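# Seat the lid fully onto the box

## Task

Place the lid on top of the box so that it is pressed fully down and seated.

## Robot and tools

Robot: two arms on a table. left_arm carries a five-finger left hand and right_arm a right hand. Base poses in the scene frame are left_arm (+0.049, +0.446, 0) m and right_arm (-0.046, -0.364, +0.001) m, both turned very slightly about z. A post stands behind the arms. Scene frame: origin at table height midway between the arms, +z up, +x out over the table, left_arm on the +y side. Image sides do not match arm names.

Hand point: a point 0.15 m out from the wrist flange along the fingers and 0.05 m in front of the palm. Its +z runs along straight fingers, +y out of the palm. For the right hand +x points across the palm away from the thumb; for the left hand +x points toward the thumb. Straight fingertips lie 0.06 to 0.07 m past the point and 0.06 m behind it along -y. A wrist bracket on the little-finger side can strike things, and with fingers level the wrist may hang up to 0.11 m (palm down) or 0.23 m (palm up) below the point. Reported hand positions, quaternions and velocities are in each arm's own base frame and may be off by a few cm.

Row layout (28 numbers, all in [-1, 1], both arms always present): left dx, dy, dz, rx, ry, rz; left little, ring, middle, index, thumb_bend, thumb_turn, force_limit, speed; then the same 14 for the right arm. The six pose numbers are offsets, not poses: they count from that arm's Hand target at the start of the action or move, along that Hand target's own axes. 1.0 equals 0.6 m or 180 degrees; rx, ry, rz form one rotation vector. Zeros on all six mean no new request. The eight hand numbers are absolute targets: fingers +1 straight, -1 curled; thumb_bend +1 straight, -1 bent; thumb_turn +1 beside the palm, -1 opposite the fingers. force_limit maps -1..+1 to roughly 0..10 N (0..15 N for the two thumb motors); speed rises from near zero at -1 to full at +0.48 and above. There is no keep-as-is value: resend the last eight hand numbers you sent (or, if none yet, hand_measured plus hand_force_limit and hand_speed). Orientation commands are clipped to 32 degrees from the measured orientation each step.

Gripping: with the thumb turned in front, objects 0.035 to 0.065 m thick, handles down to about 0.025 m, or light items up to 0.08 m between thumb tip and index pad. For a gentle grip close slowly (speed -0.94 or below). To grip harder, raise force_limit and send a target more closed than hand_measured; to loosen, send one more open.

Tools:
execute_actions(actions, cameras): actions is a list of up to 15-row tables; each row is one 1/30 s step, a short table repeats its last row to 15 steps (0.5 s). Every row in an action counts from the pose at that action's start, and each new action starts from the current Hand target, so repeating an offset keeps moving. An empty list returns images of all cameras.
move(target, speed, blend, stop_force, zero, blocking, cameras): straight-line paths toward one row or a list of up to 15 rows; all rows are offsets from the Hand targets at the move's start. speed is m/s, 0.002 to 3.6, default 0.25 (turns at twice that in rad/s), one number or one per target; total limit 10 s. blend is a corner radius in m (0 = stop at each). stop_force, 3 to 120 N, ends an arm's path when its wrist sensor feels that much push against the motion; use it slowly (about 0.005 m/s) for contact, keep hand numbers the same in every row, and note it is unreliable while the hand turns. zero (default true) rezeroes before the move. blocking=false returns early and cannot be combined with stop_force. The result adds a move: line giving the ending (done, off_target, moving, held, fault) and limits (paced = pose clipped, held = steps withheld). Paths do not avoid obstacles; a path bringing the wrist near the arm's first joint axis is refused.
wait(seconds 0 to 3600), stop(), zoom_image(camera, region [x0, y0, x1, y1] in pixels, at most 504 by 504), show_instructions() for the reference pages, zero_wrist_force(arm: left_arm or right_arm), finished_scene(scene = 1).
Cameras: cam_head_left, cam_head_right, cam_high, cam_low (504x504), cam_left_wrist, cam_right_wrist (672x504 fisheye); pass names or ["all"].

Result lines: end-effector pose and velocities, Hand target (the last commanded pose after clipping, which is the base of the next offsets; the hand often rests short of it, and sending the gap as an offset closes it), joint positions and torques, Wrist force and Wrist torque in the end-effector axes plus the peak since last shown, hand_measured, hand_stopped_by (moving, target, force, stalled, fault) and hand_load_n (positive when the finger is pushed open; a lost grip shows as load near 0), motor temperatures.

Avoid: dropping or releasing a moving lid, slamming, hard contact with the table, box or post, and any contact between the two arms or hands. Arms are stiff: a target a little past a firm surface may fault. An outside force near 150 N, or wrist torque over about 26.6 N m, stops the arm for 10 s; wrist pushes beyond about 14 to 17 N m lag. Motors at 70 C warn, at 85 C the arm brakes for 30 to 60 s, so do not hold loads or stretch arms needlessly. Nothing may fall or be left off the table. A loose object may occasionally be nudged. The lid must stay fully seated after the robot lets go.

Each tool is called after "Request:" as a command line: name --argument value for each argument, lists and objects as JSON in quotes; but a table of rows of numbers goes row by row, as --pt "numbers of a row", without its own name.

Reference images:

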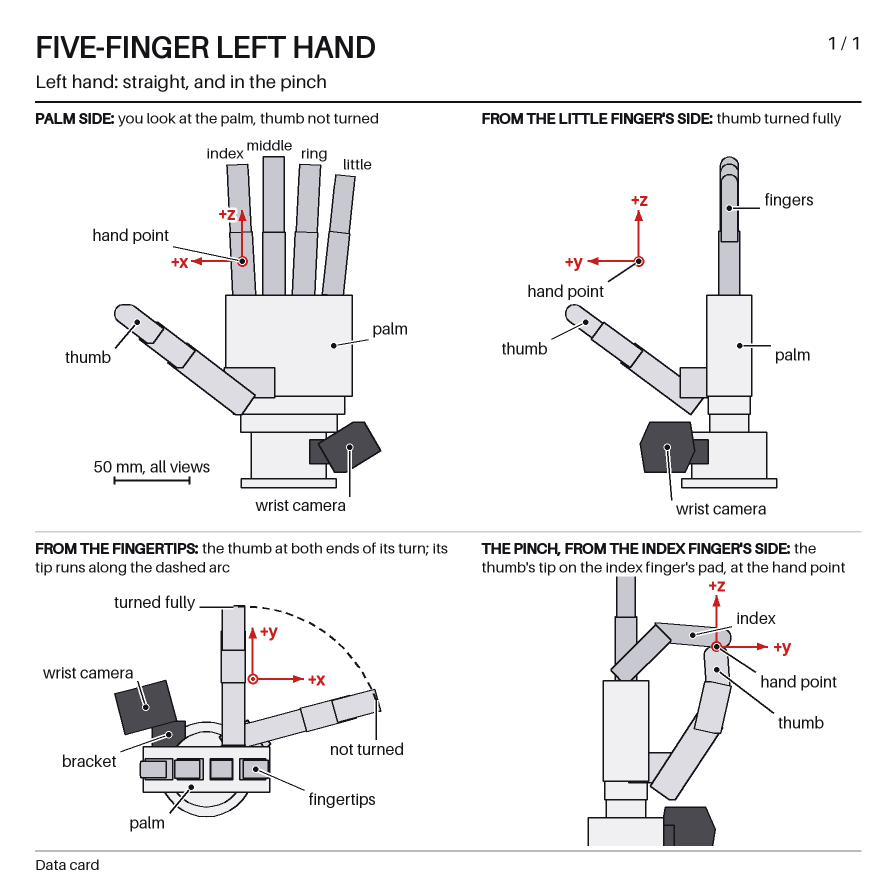

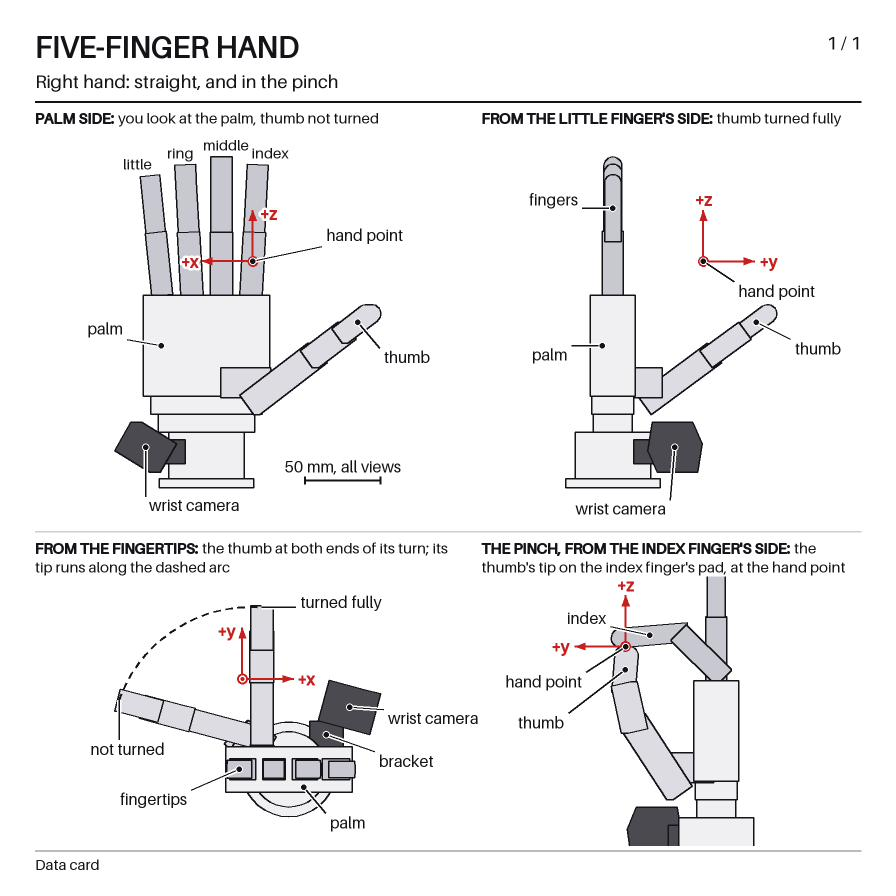

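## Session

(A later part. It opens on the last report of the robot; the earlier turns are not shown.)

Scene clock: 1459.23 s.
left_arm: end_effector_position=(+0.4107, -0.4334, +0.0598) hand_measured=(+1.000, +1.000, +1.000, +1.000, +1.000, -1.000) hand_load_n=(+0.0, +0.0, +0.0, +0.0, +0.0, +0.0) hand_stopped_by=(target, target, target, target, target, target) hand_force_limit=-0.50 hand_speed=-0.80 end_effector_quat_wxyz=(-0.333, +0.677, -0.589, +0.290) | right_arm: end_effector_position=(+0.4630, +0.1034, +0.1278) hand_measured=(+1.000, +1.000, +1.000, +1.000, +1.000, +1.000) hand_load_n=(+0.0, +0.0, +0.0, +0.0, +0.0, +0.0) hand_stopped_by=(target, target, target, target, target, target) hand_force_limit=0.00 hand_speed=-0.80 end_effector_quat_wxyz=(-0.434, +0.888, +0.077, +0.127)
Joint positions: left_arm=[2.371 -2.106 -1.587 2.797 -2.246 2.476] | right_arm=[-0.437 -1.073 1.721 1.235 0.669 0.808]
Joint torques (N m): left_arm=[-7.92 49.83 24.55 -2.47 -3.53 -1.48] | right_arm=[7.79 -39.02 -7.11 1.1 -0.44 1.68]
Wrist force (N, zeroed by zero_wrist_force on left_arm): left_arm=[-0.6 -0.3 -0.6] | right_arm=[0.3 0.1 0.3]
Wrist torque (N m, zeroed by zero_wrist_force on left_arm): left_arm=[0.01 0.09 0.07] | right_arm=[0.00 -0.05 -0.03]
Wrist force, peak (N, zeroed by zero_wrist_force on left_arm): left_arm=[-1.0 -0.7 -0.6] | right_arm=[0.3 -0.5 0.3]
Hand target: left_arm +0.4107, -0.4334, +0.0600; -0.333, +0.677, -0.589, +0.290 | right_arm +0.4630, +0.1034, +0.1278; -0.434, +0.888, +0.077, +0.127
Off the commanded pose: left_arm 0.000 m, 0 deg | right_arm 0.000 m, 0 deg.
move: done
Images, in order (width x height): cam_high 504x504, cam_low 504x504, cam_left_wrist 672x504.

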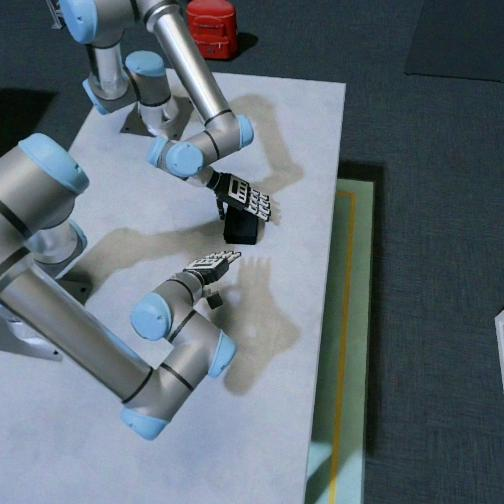

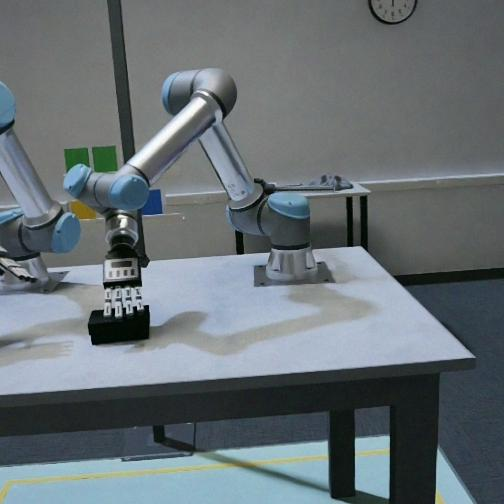

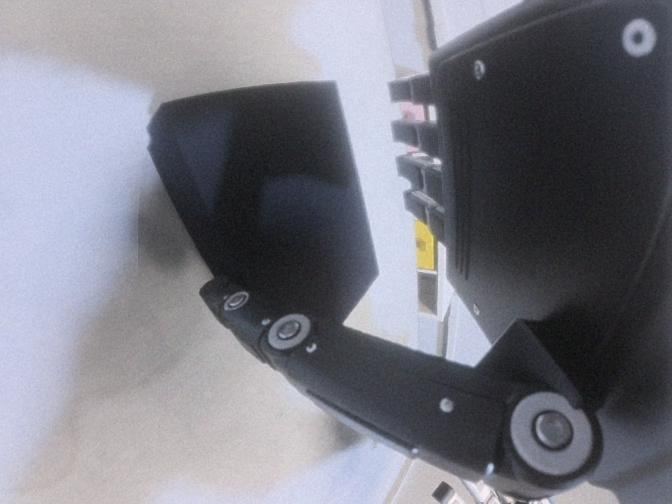

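Request:
move --target '[0, -0.0950, -0.0733, 0, 0, 0, 1, 1, 1, 1, 1, -1, -0.5, -0.8, 0, 0, 0, 0, 0, 0, 1, 1, 1, 1, 1, 1, 0, -0.8]' --speed 0.04 --cameras '["cam_low", "cam_left_wrist", "cam_high", "cam_head_right", "cam_head_left", "cam_right_wrist"]'

Request:
zoom_image --camera "cam_low" --region '[70, 280, 170, 360]'

Request:
zoom_image --camera "cam_high" --region '[190, 180, 290, 260]'

Scene clock: 1466.83 s.
left_arm: end_effector_position=(+0.4106, -0.4333, +0.1319) hand_measured=(+1.000, +1.000, +1.000, +1.000, +1.000, -1.000) hand_load_n=(+0.0, +0.0, +0.0, +0.0, +0.0, +0.0) hand_stopped_by=(target, target, target, target, target, target) hand_force_limit=-0.50 hand_speed=-0.80 end_effector_quat_wxyz=(-0.333, +0.677, -0.589, +0.290) | right_arm: end_effector_position=(+0.4630, +0.1034, +0.1278) hand_measured=(+1.000, +1.000, +1.000, +1.000, +1.000, +1.000) hand_load_n=(+0.0, +0.0, +0.0, +0.0, +0.0, +0.0) hand_stopped_by=(target, target, target, target, target, target) hand_force_limit=0.00 hand_speed=-0.80 end_effector_quat_wxyz=(-0.434, +0.888, +0.077, +0.127)
Joint positions: left_arm=[2.371 -2.029 -1.503 2.635 -2.246 2.476] | right_arm=[-0.437 -1.073 1.721 1.235 0.669 0.808]
Joint torques (N m): left_arm=[-8.7 48.33 26.81 -3.06 -0.78 -1.26] | right_arm=[7.67 -39.97 -7.31 1.3 -0.63 1.61]
Wrist force (N, zeroed by zero_wrist_force on left_arm): left_arm=[-0.5 -0.8 -0.6] | right_arm=[0.2 -0.2 0.2]
Wrist torque (N m, zeroed by zero_wrist_force on left_arm): left_arm=[-0.07 0.07 0.08] | right_arm=[-0.04 -0.03 -0.05]
Wrist force, peak (N, zeroed by zero_wrist_force on left_arm): left_arm=[-0.8 -0.5 -0.7] | right_arm=[0.4 -0.1 0.6]
Hand target: left_arm +0.4106, -0.4333, +0.1320; -0.333, +0.677, -0.589, +0.290 | right_arm +0.4630, +0.1034, +0.1278; -0.434, +0.888, +0.077, +0.127
Off the commanded pose: left_arm 0.000 m, 0 deg | right_arm 0.000 m, 0 deg.
move: done

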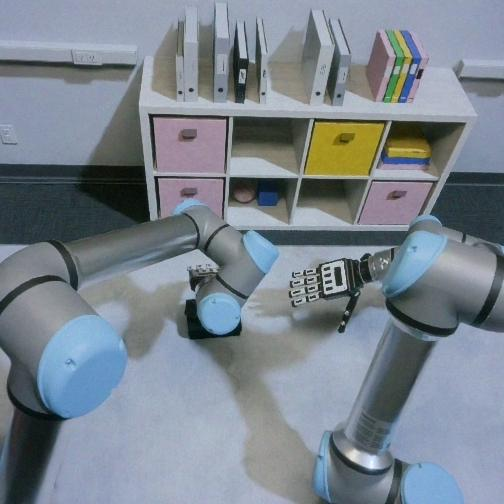

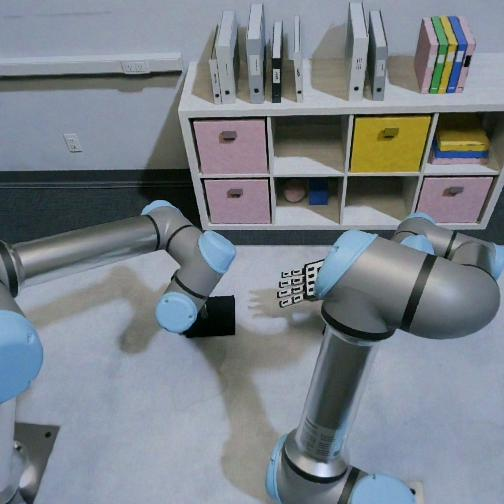

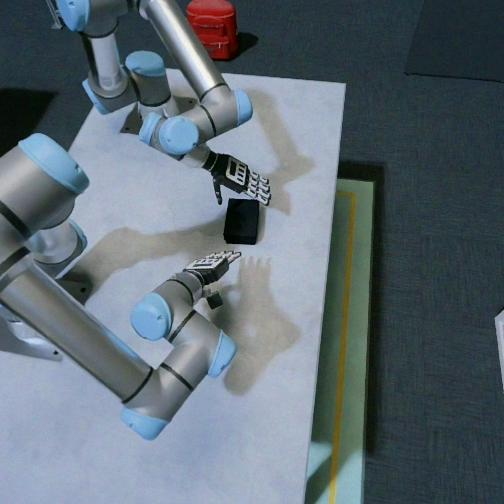

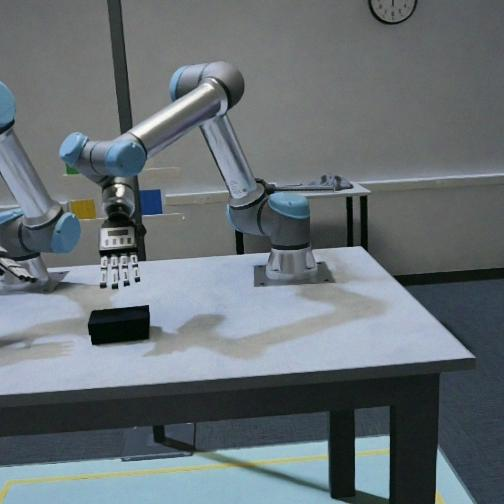

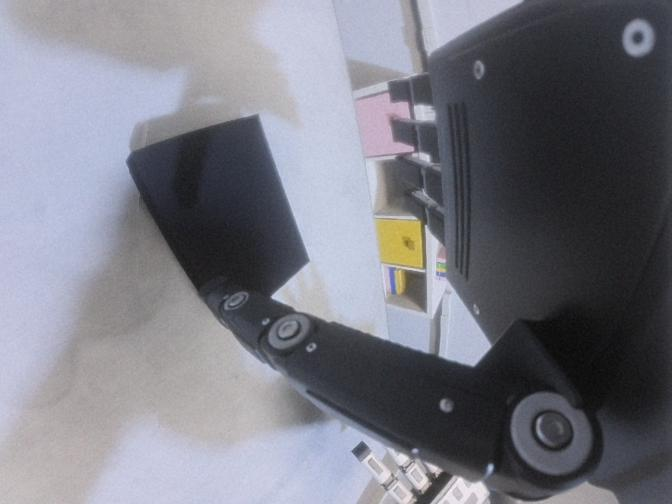

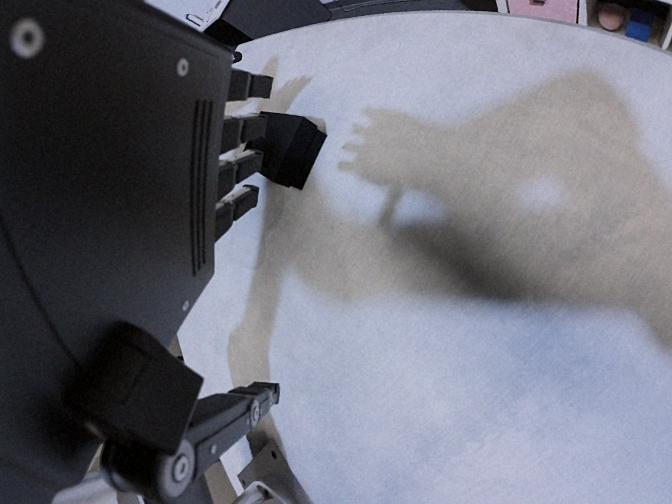

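Scaled by 5.040 from the camera's image (finer frame: 720x720).

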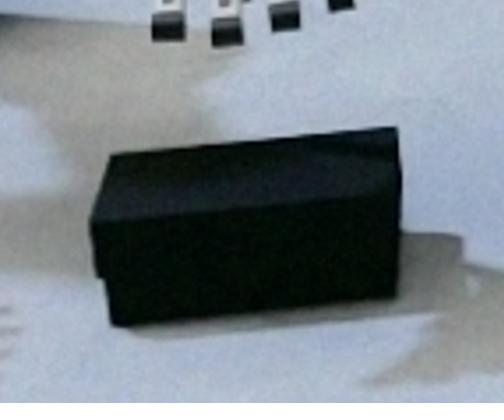

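Scaled by 5.040 from the camera's image (finer frame: 720x720).

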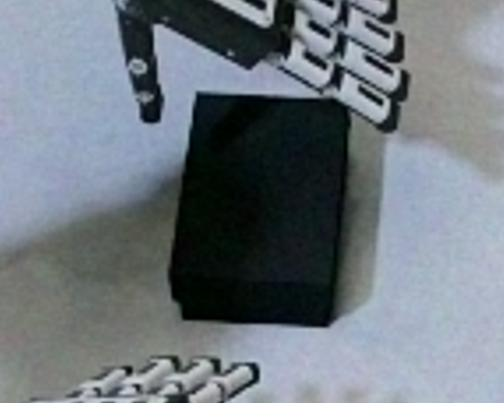

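Request:
move --pt "0.02 0.0158 -0.0205 0 0 0 0 0 0 0 1 -1 0 -0.3 0 0 0 0 0 0 1 1 1 1 1 1 0 -0.8" --pt "0.02 0.0871 0.0345 0 0 0 0 0 0 0 1 -1 0 -0.3 0 0 0 0 0 0 1 1 1 1 1 1 0 -0.8" --speed '[0.04, 0.04]' --cameras '["cam_low", "cam_left_wrist", "cam_high"]'

Request:
zoom_image --camera "cam_high" --region '[190, 160, 290, 260]'

Request:
zoom_image --camera "cam_low" --region '[70, 270, 170, 360]'

Scene clock: 1504.33 s.
left_arm: end_effector_position=(+0.3970, -0.4474, +0.0782) hand_measured=(+0.000, +0.000, +0.000, +0.000, +1.000, -1.000) hand_load_n=(+0.0, +0.0, +0.0, +0.0, +0.0, +0.0) hand_stopped_by=(target, target, target, target, target, target) hand_force_limit=0.00 hand_speed=-0.30 end_effector_quat_wxyz=(-0.333, +0.677, -0.589, +0.290) | right_arm: end_effector_position=(+0.4630, +0.1034, +0.1278) hand_measured=(+1.000, +1.000, +1.000, +1.000, +1.000, +1.000) hand_load_n=(+0.0, +0.0, +0.0, +0.0, +0.0, +0.0) hand_stopped_by=(target, target, target, target, target, target) hand_force_limit=0.00 hand_speed=-0.80 end_effector_quat_wxyz=(-0.434, +0.888, +0.077, +0.127)
Joint positions: left_arm=[2.33 -2.102 -1.546 2.724 -2.271 2.434] | right_arm=[-0.437 -1.073 1.721 1.235 0.669 0.808]
Joint torques (N m): left_arm=[-3.95 34.25 8.73 0.99 -2.76 1.06] | right_arm=[7.58 -40.22 -6.58 1.27 -0.71 1.54]
Wrist force (N, zeroed by zero_wrist_force on left_arm): left_arm=[-0.6 -0.7 -0.6] | right_arm=[0.3 -0.1 0.1]
Wrist torque (N m, zeroed by zero_wrist_force on left_arm): left_arm=[-0.04 0.07 0.07] | right_arm=[-0.01 -0.04 -0.03]
Wrist force, peak (N, zeroed by zero_wrist_force on left_arm): left_arm=[-0.5 -0.8 -0.9] | right_arm=[0.6 -0.3 0.4]
Hand target: left_arm +0.3970, -0.4474, +0.0780; -0.333, +0.677, -0.589, +0.290 | right_arm +0.4630, +0.1034, +0.1278; -0.434, +0.888, +0.077, +0.127
Off the commanded pose: left_arm 0.000 m, 0 deg | right_arm 0.000 m, 0 deg.
move: done
Images, in order (width x height): cam_high 504x504, cam_low 504x504, cam_left_wrist 672x504.

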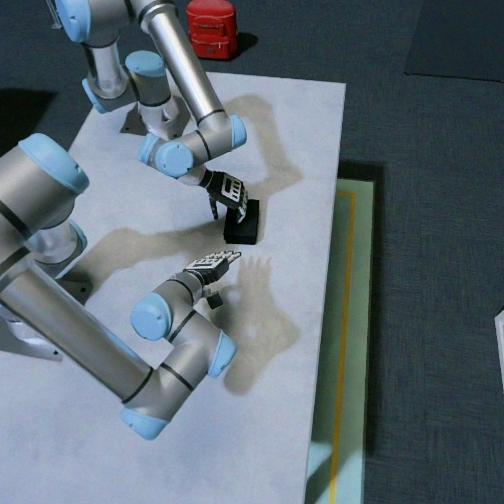

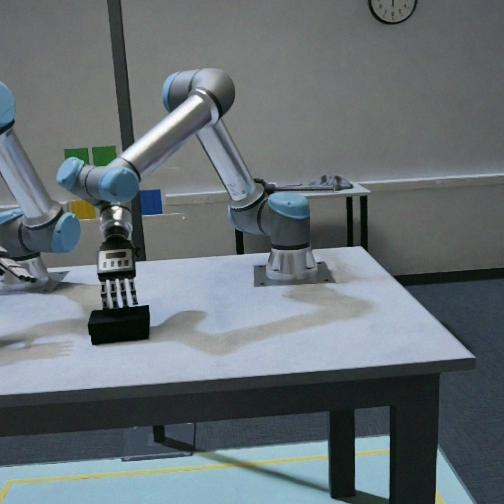

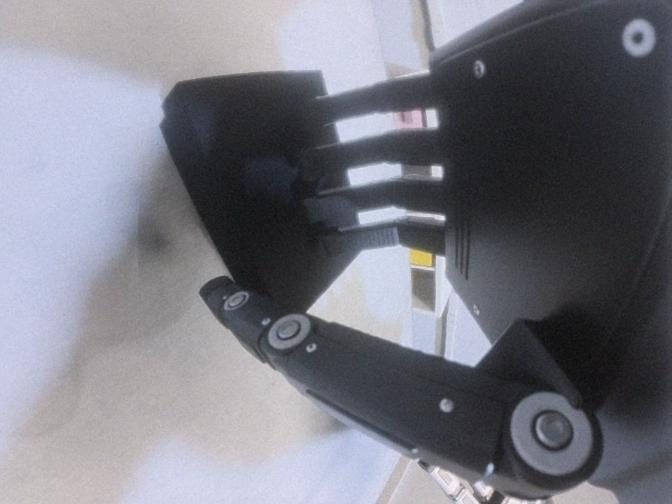

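Scaled by 5.040 from the camera's image (finer frame: 720x720).

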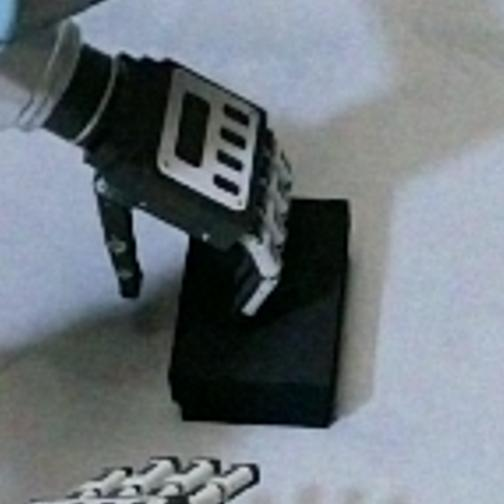

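Scaled by 5.040 from the camera's image (finer frame: 720x720).

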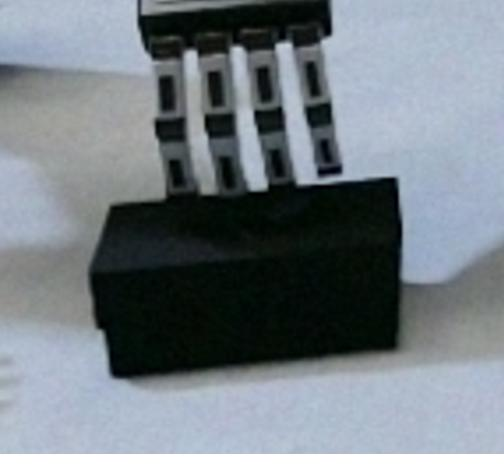

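Request:
move --target '[0, 0.0264, 0.0204, 0, 0, 0, 0, 0, 0, 0, 1, -1, 0, -0.3, 0, 0, 0, 0, 0, 0, 1, 1, 1, 1, 1, 1, 0, -0.8]' --speed 0.006 --stop_force 8 --cameras '["cam_low"]'

Request:
zoom_image --camera "cam_low" --region '[70, 270, 170, 360]'

Scene clock: 1510.77 s.
left_arm: end_effector_position=(+0.3970, -0.4474, +0.0722) hand_measured=(+0.000, +0.000, +0.000, +0.000, +1.000, -1.000) hand_load_n=(+0.0, +0.0, +0.0, +0.0, +0.0, +0.0) hand_stopped_by=(target, target, target, target, target, target) hand_force_limit=0.00 hand_speed=-0.30 end_effector_quat_wxyz=(-0.333, +0.677, -0.589, +0.290) | right_arm: end_effector_position=(+0.4630, +0.1034, +0.1278) hand_measured=(+1.000, +1.000, +1.000, +1.000, +1.000, +1.000) hand_load_n=(+0.0, +0.0, +0.0, +0.0, +0.0, +0.0) hand_stopped_by=(target, target, target, target, target, target) hand_force_limit=0.00 hand_speed=-0.80 end_effector_quat_wxyz=(-0.434, +0.888, +0.077, +0.127)
Joint positions: left_arm=[2.33 -2.109 -1.552 2.738 -2.271 2.434] | right_arm=[-0.437 -1.073 1.721 1.235 0.669 0.808]
Joint torques (N m): left_arm=[4.99 46.17 21.15 -3.41 0.62 1] | right_arm=[6.85 -40.19 -7.03 1.25 -0.64 1.6]
Wrist force (N, zeroed by zero_wrist_force on left_arm): left_arm=[-0.4 -8.4 -3.3] | right_arm=[0.3 -0.1 0.3]
Wrist torque (N m, zeroed by zero_wrist_force on left_arm): left_arm=[-0.17 -0.06 0.27] | right_arm=[-0.03 -0.06 -0.03]
Wrist force, peak (N, zeroed by zero_wrist_force on left_arm): left_arm=[-0.5 -13.5 -4.9] | right_arm=[0.6 -0.2 0.2]
Hand target: left_arm +0.3970, -0.4474, +0.0722; -0.333, +0.677, -0.589, +0.290 (not the last commanded pose) | right_arm +0.4630, +0.1034, +0.1278; -0.434, +0.888, +0.077, +0.127
Off the commanded pose: left_arm 0.014 m, 0 deg | right_arm 0.000 m, 0 deg.
move: contact (left_arm)

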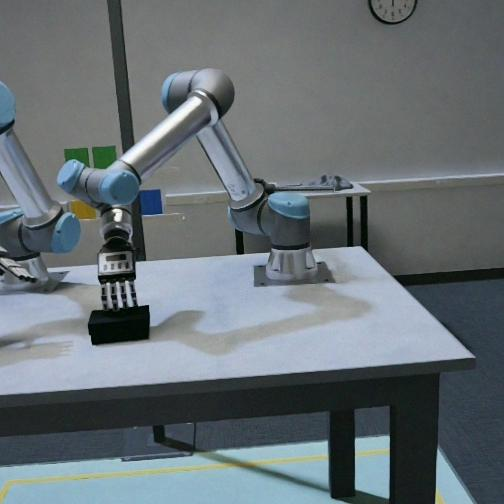

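Scaled by 5.040 from the camera's image (finer frame: 720x720).

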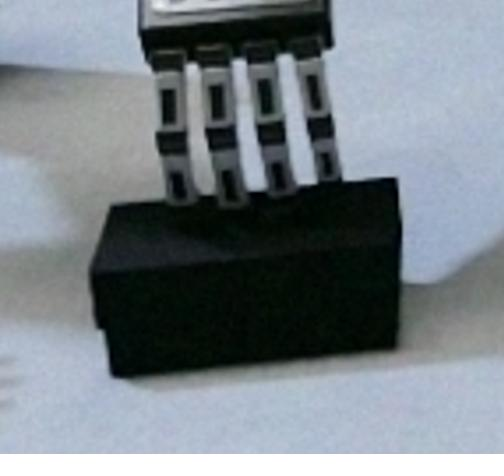

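Request:
move --target '[0, 0.0106, 0.0081, 0, 0, 0, 0, 0, 0, 0, 1, -1, 0, -0.3, 0, 0, 0, 0, 0, 0, 1, 1, 1, 1, 1, 1, 0, -0.8]' --speed 0.003 --stop_force 20 --zero false --cameras '["cam_low", "cam_left_wrist"]'

Request:
zoom_image --camera "cam_low" --region '[80, 295, 160, 355]'

Scene clock: 1523.83 s.
left_arm: end_effector_position=(+0.3971, -0.4475, +0.0717) hand_measured=(+0.000, +0.000, +0.000, +0.000, +1.000, -1.000) hand_load_n=(+0.5, +0.0, +0.0, +0.0, +0.0, +0.0) hand_stopped_by=(target, target, target, target, target, target) hand_force_limit=0.00 hand_speed=-0.30 end_effector_quat_wxyz=(-0.333, +0.677, -0.589, +0.290) | right_arm: end_effector_position=(+0.4630, +0.1034, +0.1278) hand_measured=(+1.000, +1.000, +1.000, +1.000, +1.000, +1.000) hand_load_n=(+0.0, +0.0, +0.0, +0.0, +0.0, +0.0) hand_stopped_by=(target, target, target, target, target, target) hand_force_limit=0.00 hand_speed=-0.80 end_effector_quat_wxyz=(-0.434, +0.888, +0.077, +0.127)
Joint positions: left_arm=[2.33 -2.11 -1.553 2.739 -2.271 2.434] | right_arm=[-0.437 -1.073 1.721 1.235 0.669 0.808]
Joint torques (N m): left_arm=[3.74 39.69 16.38 -3.58 0.69 0.64] | right_arm=[7 -39.61 -7.65 1.35 -0.49 1.57]
Wrist force (N, zeroed by zero_wrist_force on left_arm): left_arm=[-2.6 -21.5 -8.1] | right_arm=[0.1 0.0 0.2]
Wrist torque (N m, zeroed by zero_wrist_force on left_arm): left_arm=[-0.40 -0.09 0.55] | right_arm=[0.00 -0.02 -0.05]
Wrist force, peak (N, zeroed by zero_wrist_force on left_arm): left_arm=[-1.9 -24.2 -8.6] | right_arm=[0.7 -0.2 0.3]
Hand target: left_arm +0.3971, -0.4475, +0.0718; -0.333, +0.677, -0.589, +0.290 (not the last commanded pose) | right_arm +0.4630, +0.1034, +0.1278; -0.434, +0.888, +0.077, +0.127
Off the commanded pose: left_arm 0.008 m, 0 deg | right_arm 0.000 m, 0 deg.
move: contact (left_arm)

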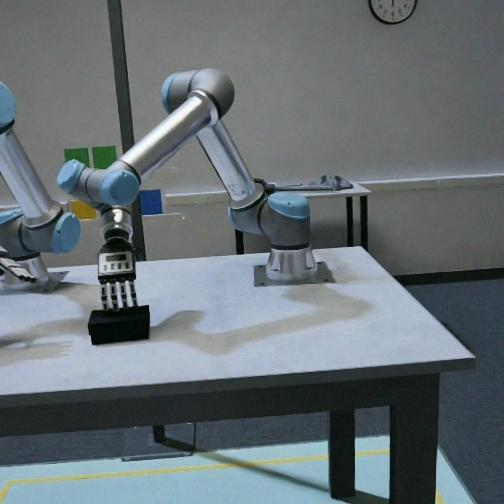

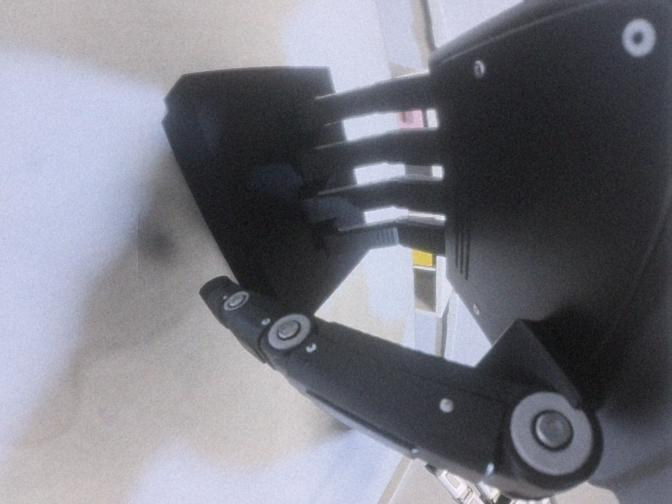

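Scaled by 6.300 from the camera's image (finer frame: 720x720).

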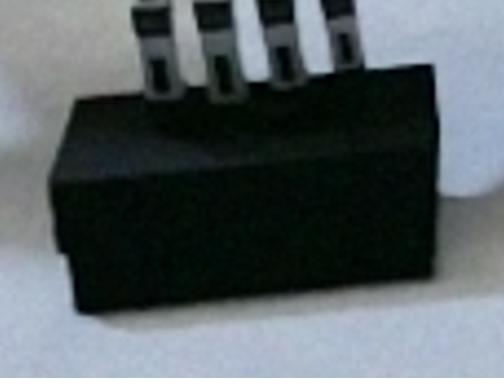

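Request:
move --pt "0 -0.0132 -0.0102 0 0 0 0 0 0 0 1 -1 0 -0.3 0 0 0 0 0 0 1 1 1 1 1 1 0 -0.8" --pt "0 -0.1188 -0.0916 0 0 0 0 0 0 0 1 -1 0 -0.3 0 0 0 0 0 0 1 1 1 1 1 1 0 -0.8" --speed '[0.01, 0.08]' --cameras '["cam_low", "cam_left_wrist", "cam_high", "cam_head_left", "cam_head_right"]'

Request:
zoom_image --camera "cam_low" --region '[80, 295, 160, 355]'

Request:
zoom_image --camera "cam_high" --region '[200, 180, 280, 260]'

Scene clock: 1542.50 s.
left_arm: end_effector_position=(+0.3970, -0.4474, +0.1616) hand_measured=(+0.000, +0.000, +0.000, +0.000, +1.000, -1.000) hand_load_n=(+0.0, +0.0, +0.0, +0.0, +0.0, +0.0) hand_stopped_by=(target, target, target, target, target, target) hand_force_limit=0.00 hand_speed=-0.30 end_effector_quat_wxyz=(-0.333, +0.677, -0.589, +0.290) | right_arm: end_effector_position=(+0.4630, +0.1034, +0.1278) hand_measured=(+1.000, +1.000, +1.000, +1.000, +1.000, +1.000) hand_load_n=(+0.0, +0.0, +0.0, +0.0, +0.0, +0.0) hand_stopped_by=(target, target, target, target, target, target) hand_force_limit=0.00 hand_speed=-0.80 end_effector_quat_wxyz=(-0.434, +0.888, +0.077, +0.127)
Joint positions: left_arm=[2.33 -2.023 -1.437 2.537 -2.271 2.434] | right_arm=[-0.437 -1.073 1.721 1.235 0.669 0.808]
Joint torques (N m): left_arm=[-2.61 50.61 26.72 -3.06 -2.86 -1.17] | right_arm=[7.07 -40.26 -7.45 1.28 -0.59 1.53]
Wrist force (N, zeroed by zero_wrist_force on left_arm): left_arm=[0.1 -0.5 -0.5] | right_arm=[0.3 -0.2 0.1]
Wrist torque (N m, zeroed by zero_wrist_force on left_arm): left_arm=[0.01 -0.06 0.08] | right_arm=[-0.03 -0.06 -0.03]
Wrist force, peak (N, zeroed by zero_wrist_force on left_arm): left_arm=[-2.6 -21.5 -8.2] | right_arm=[0.5 -0.5 0.5]
Hand target: left_arm +0.3970, -0.4474, +0.1618; -0.333, +0.677, -0.589, +0.290 | right_arm +0.4630, +0.1034, +0.1278; -0.434, +0.888, +0.077, +0.127
Off the commanded pose: left_arm 0.000 m, 0 deg | right_arm 0.000 m, 0 deg.
move: done
Images, in order (width x height): cam_head_left 504x504, cam_head_right 504x504, cam_high 504x504, cam_low 504x504, cam_left_wrist 672x504.

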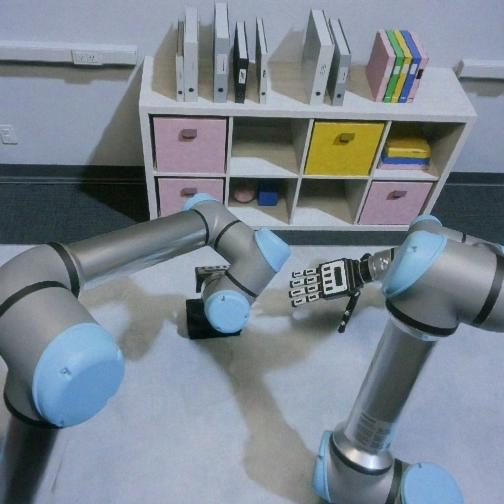

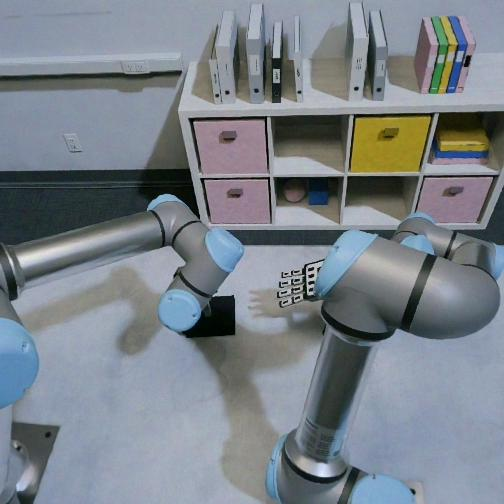

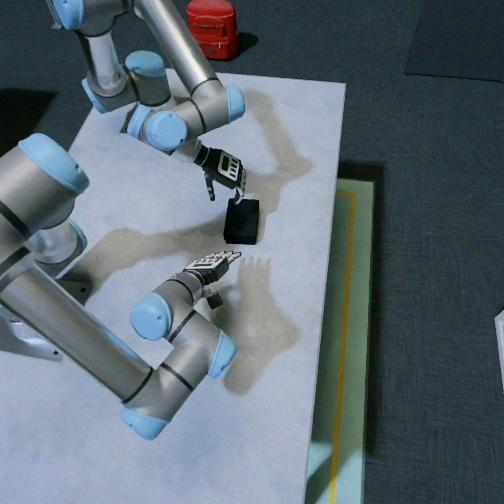

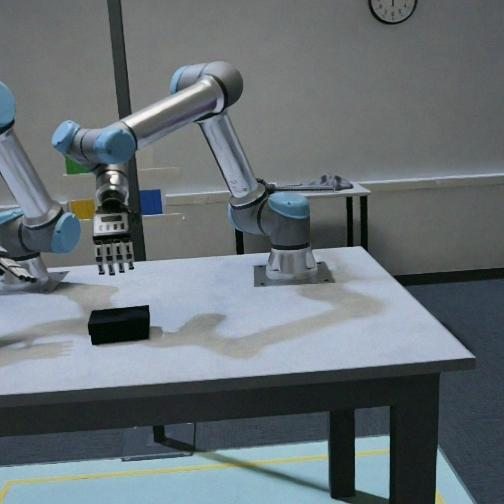

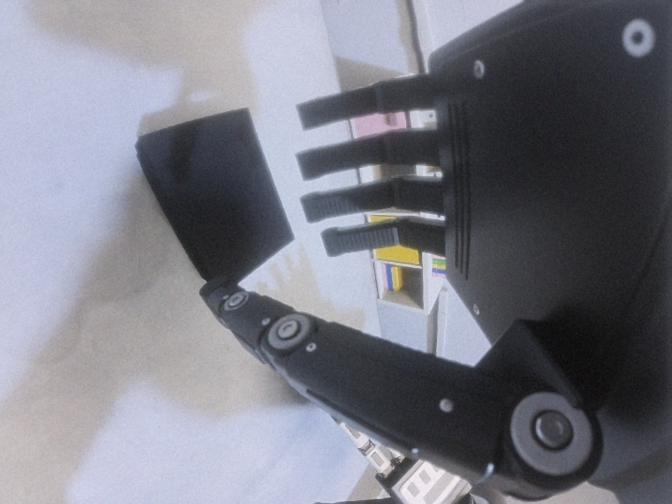

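Scaled by 6.300 from the camera's image (finer frame: 720x720).

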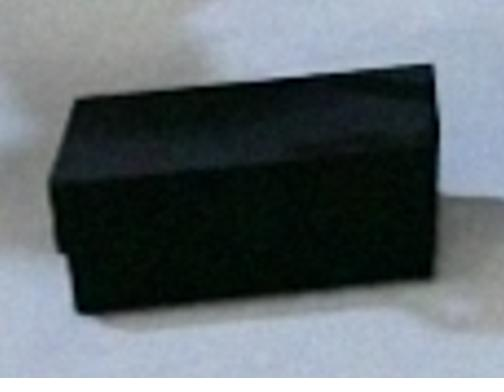

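Scaled by 6.300 from the camera's image (finer frame: 720x720).

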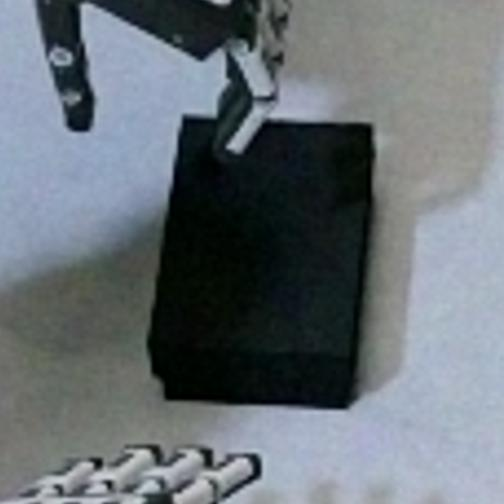

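Request:
finished_scene --scene 1

The scene is finished: the task was done.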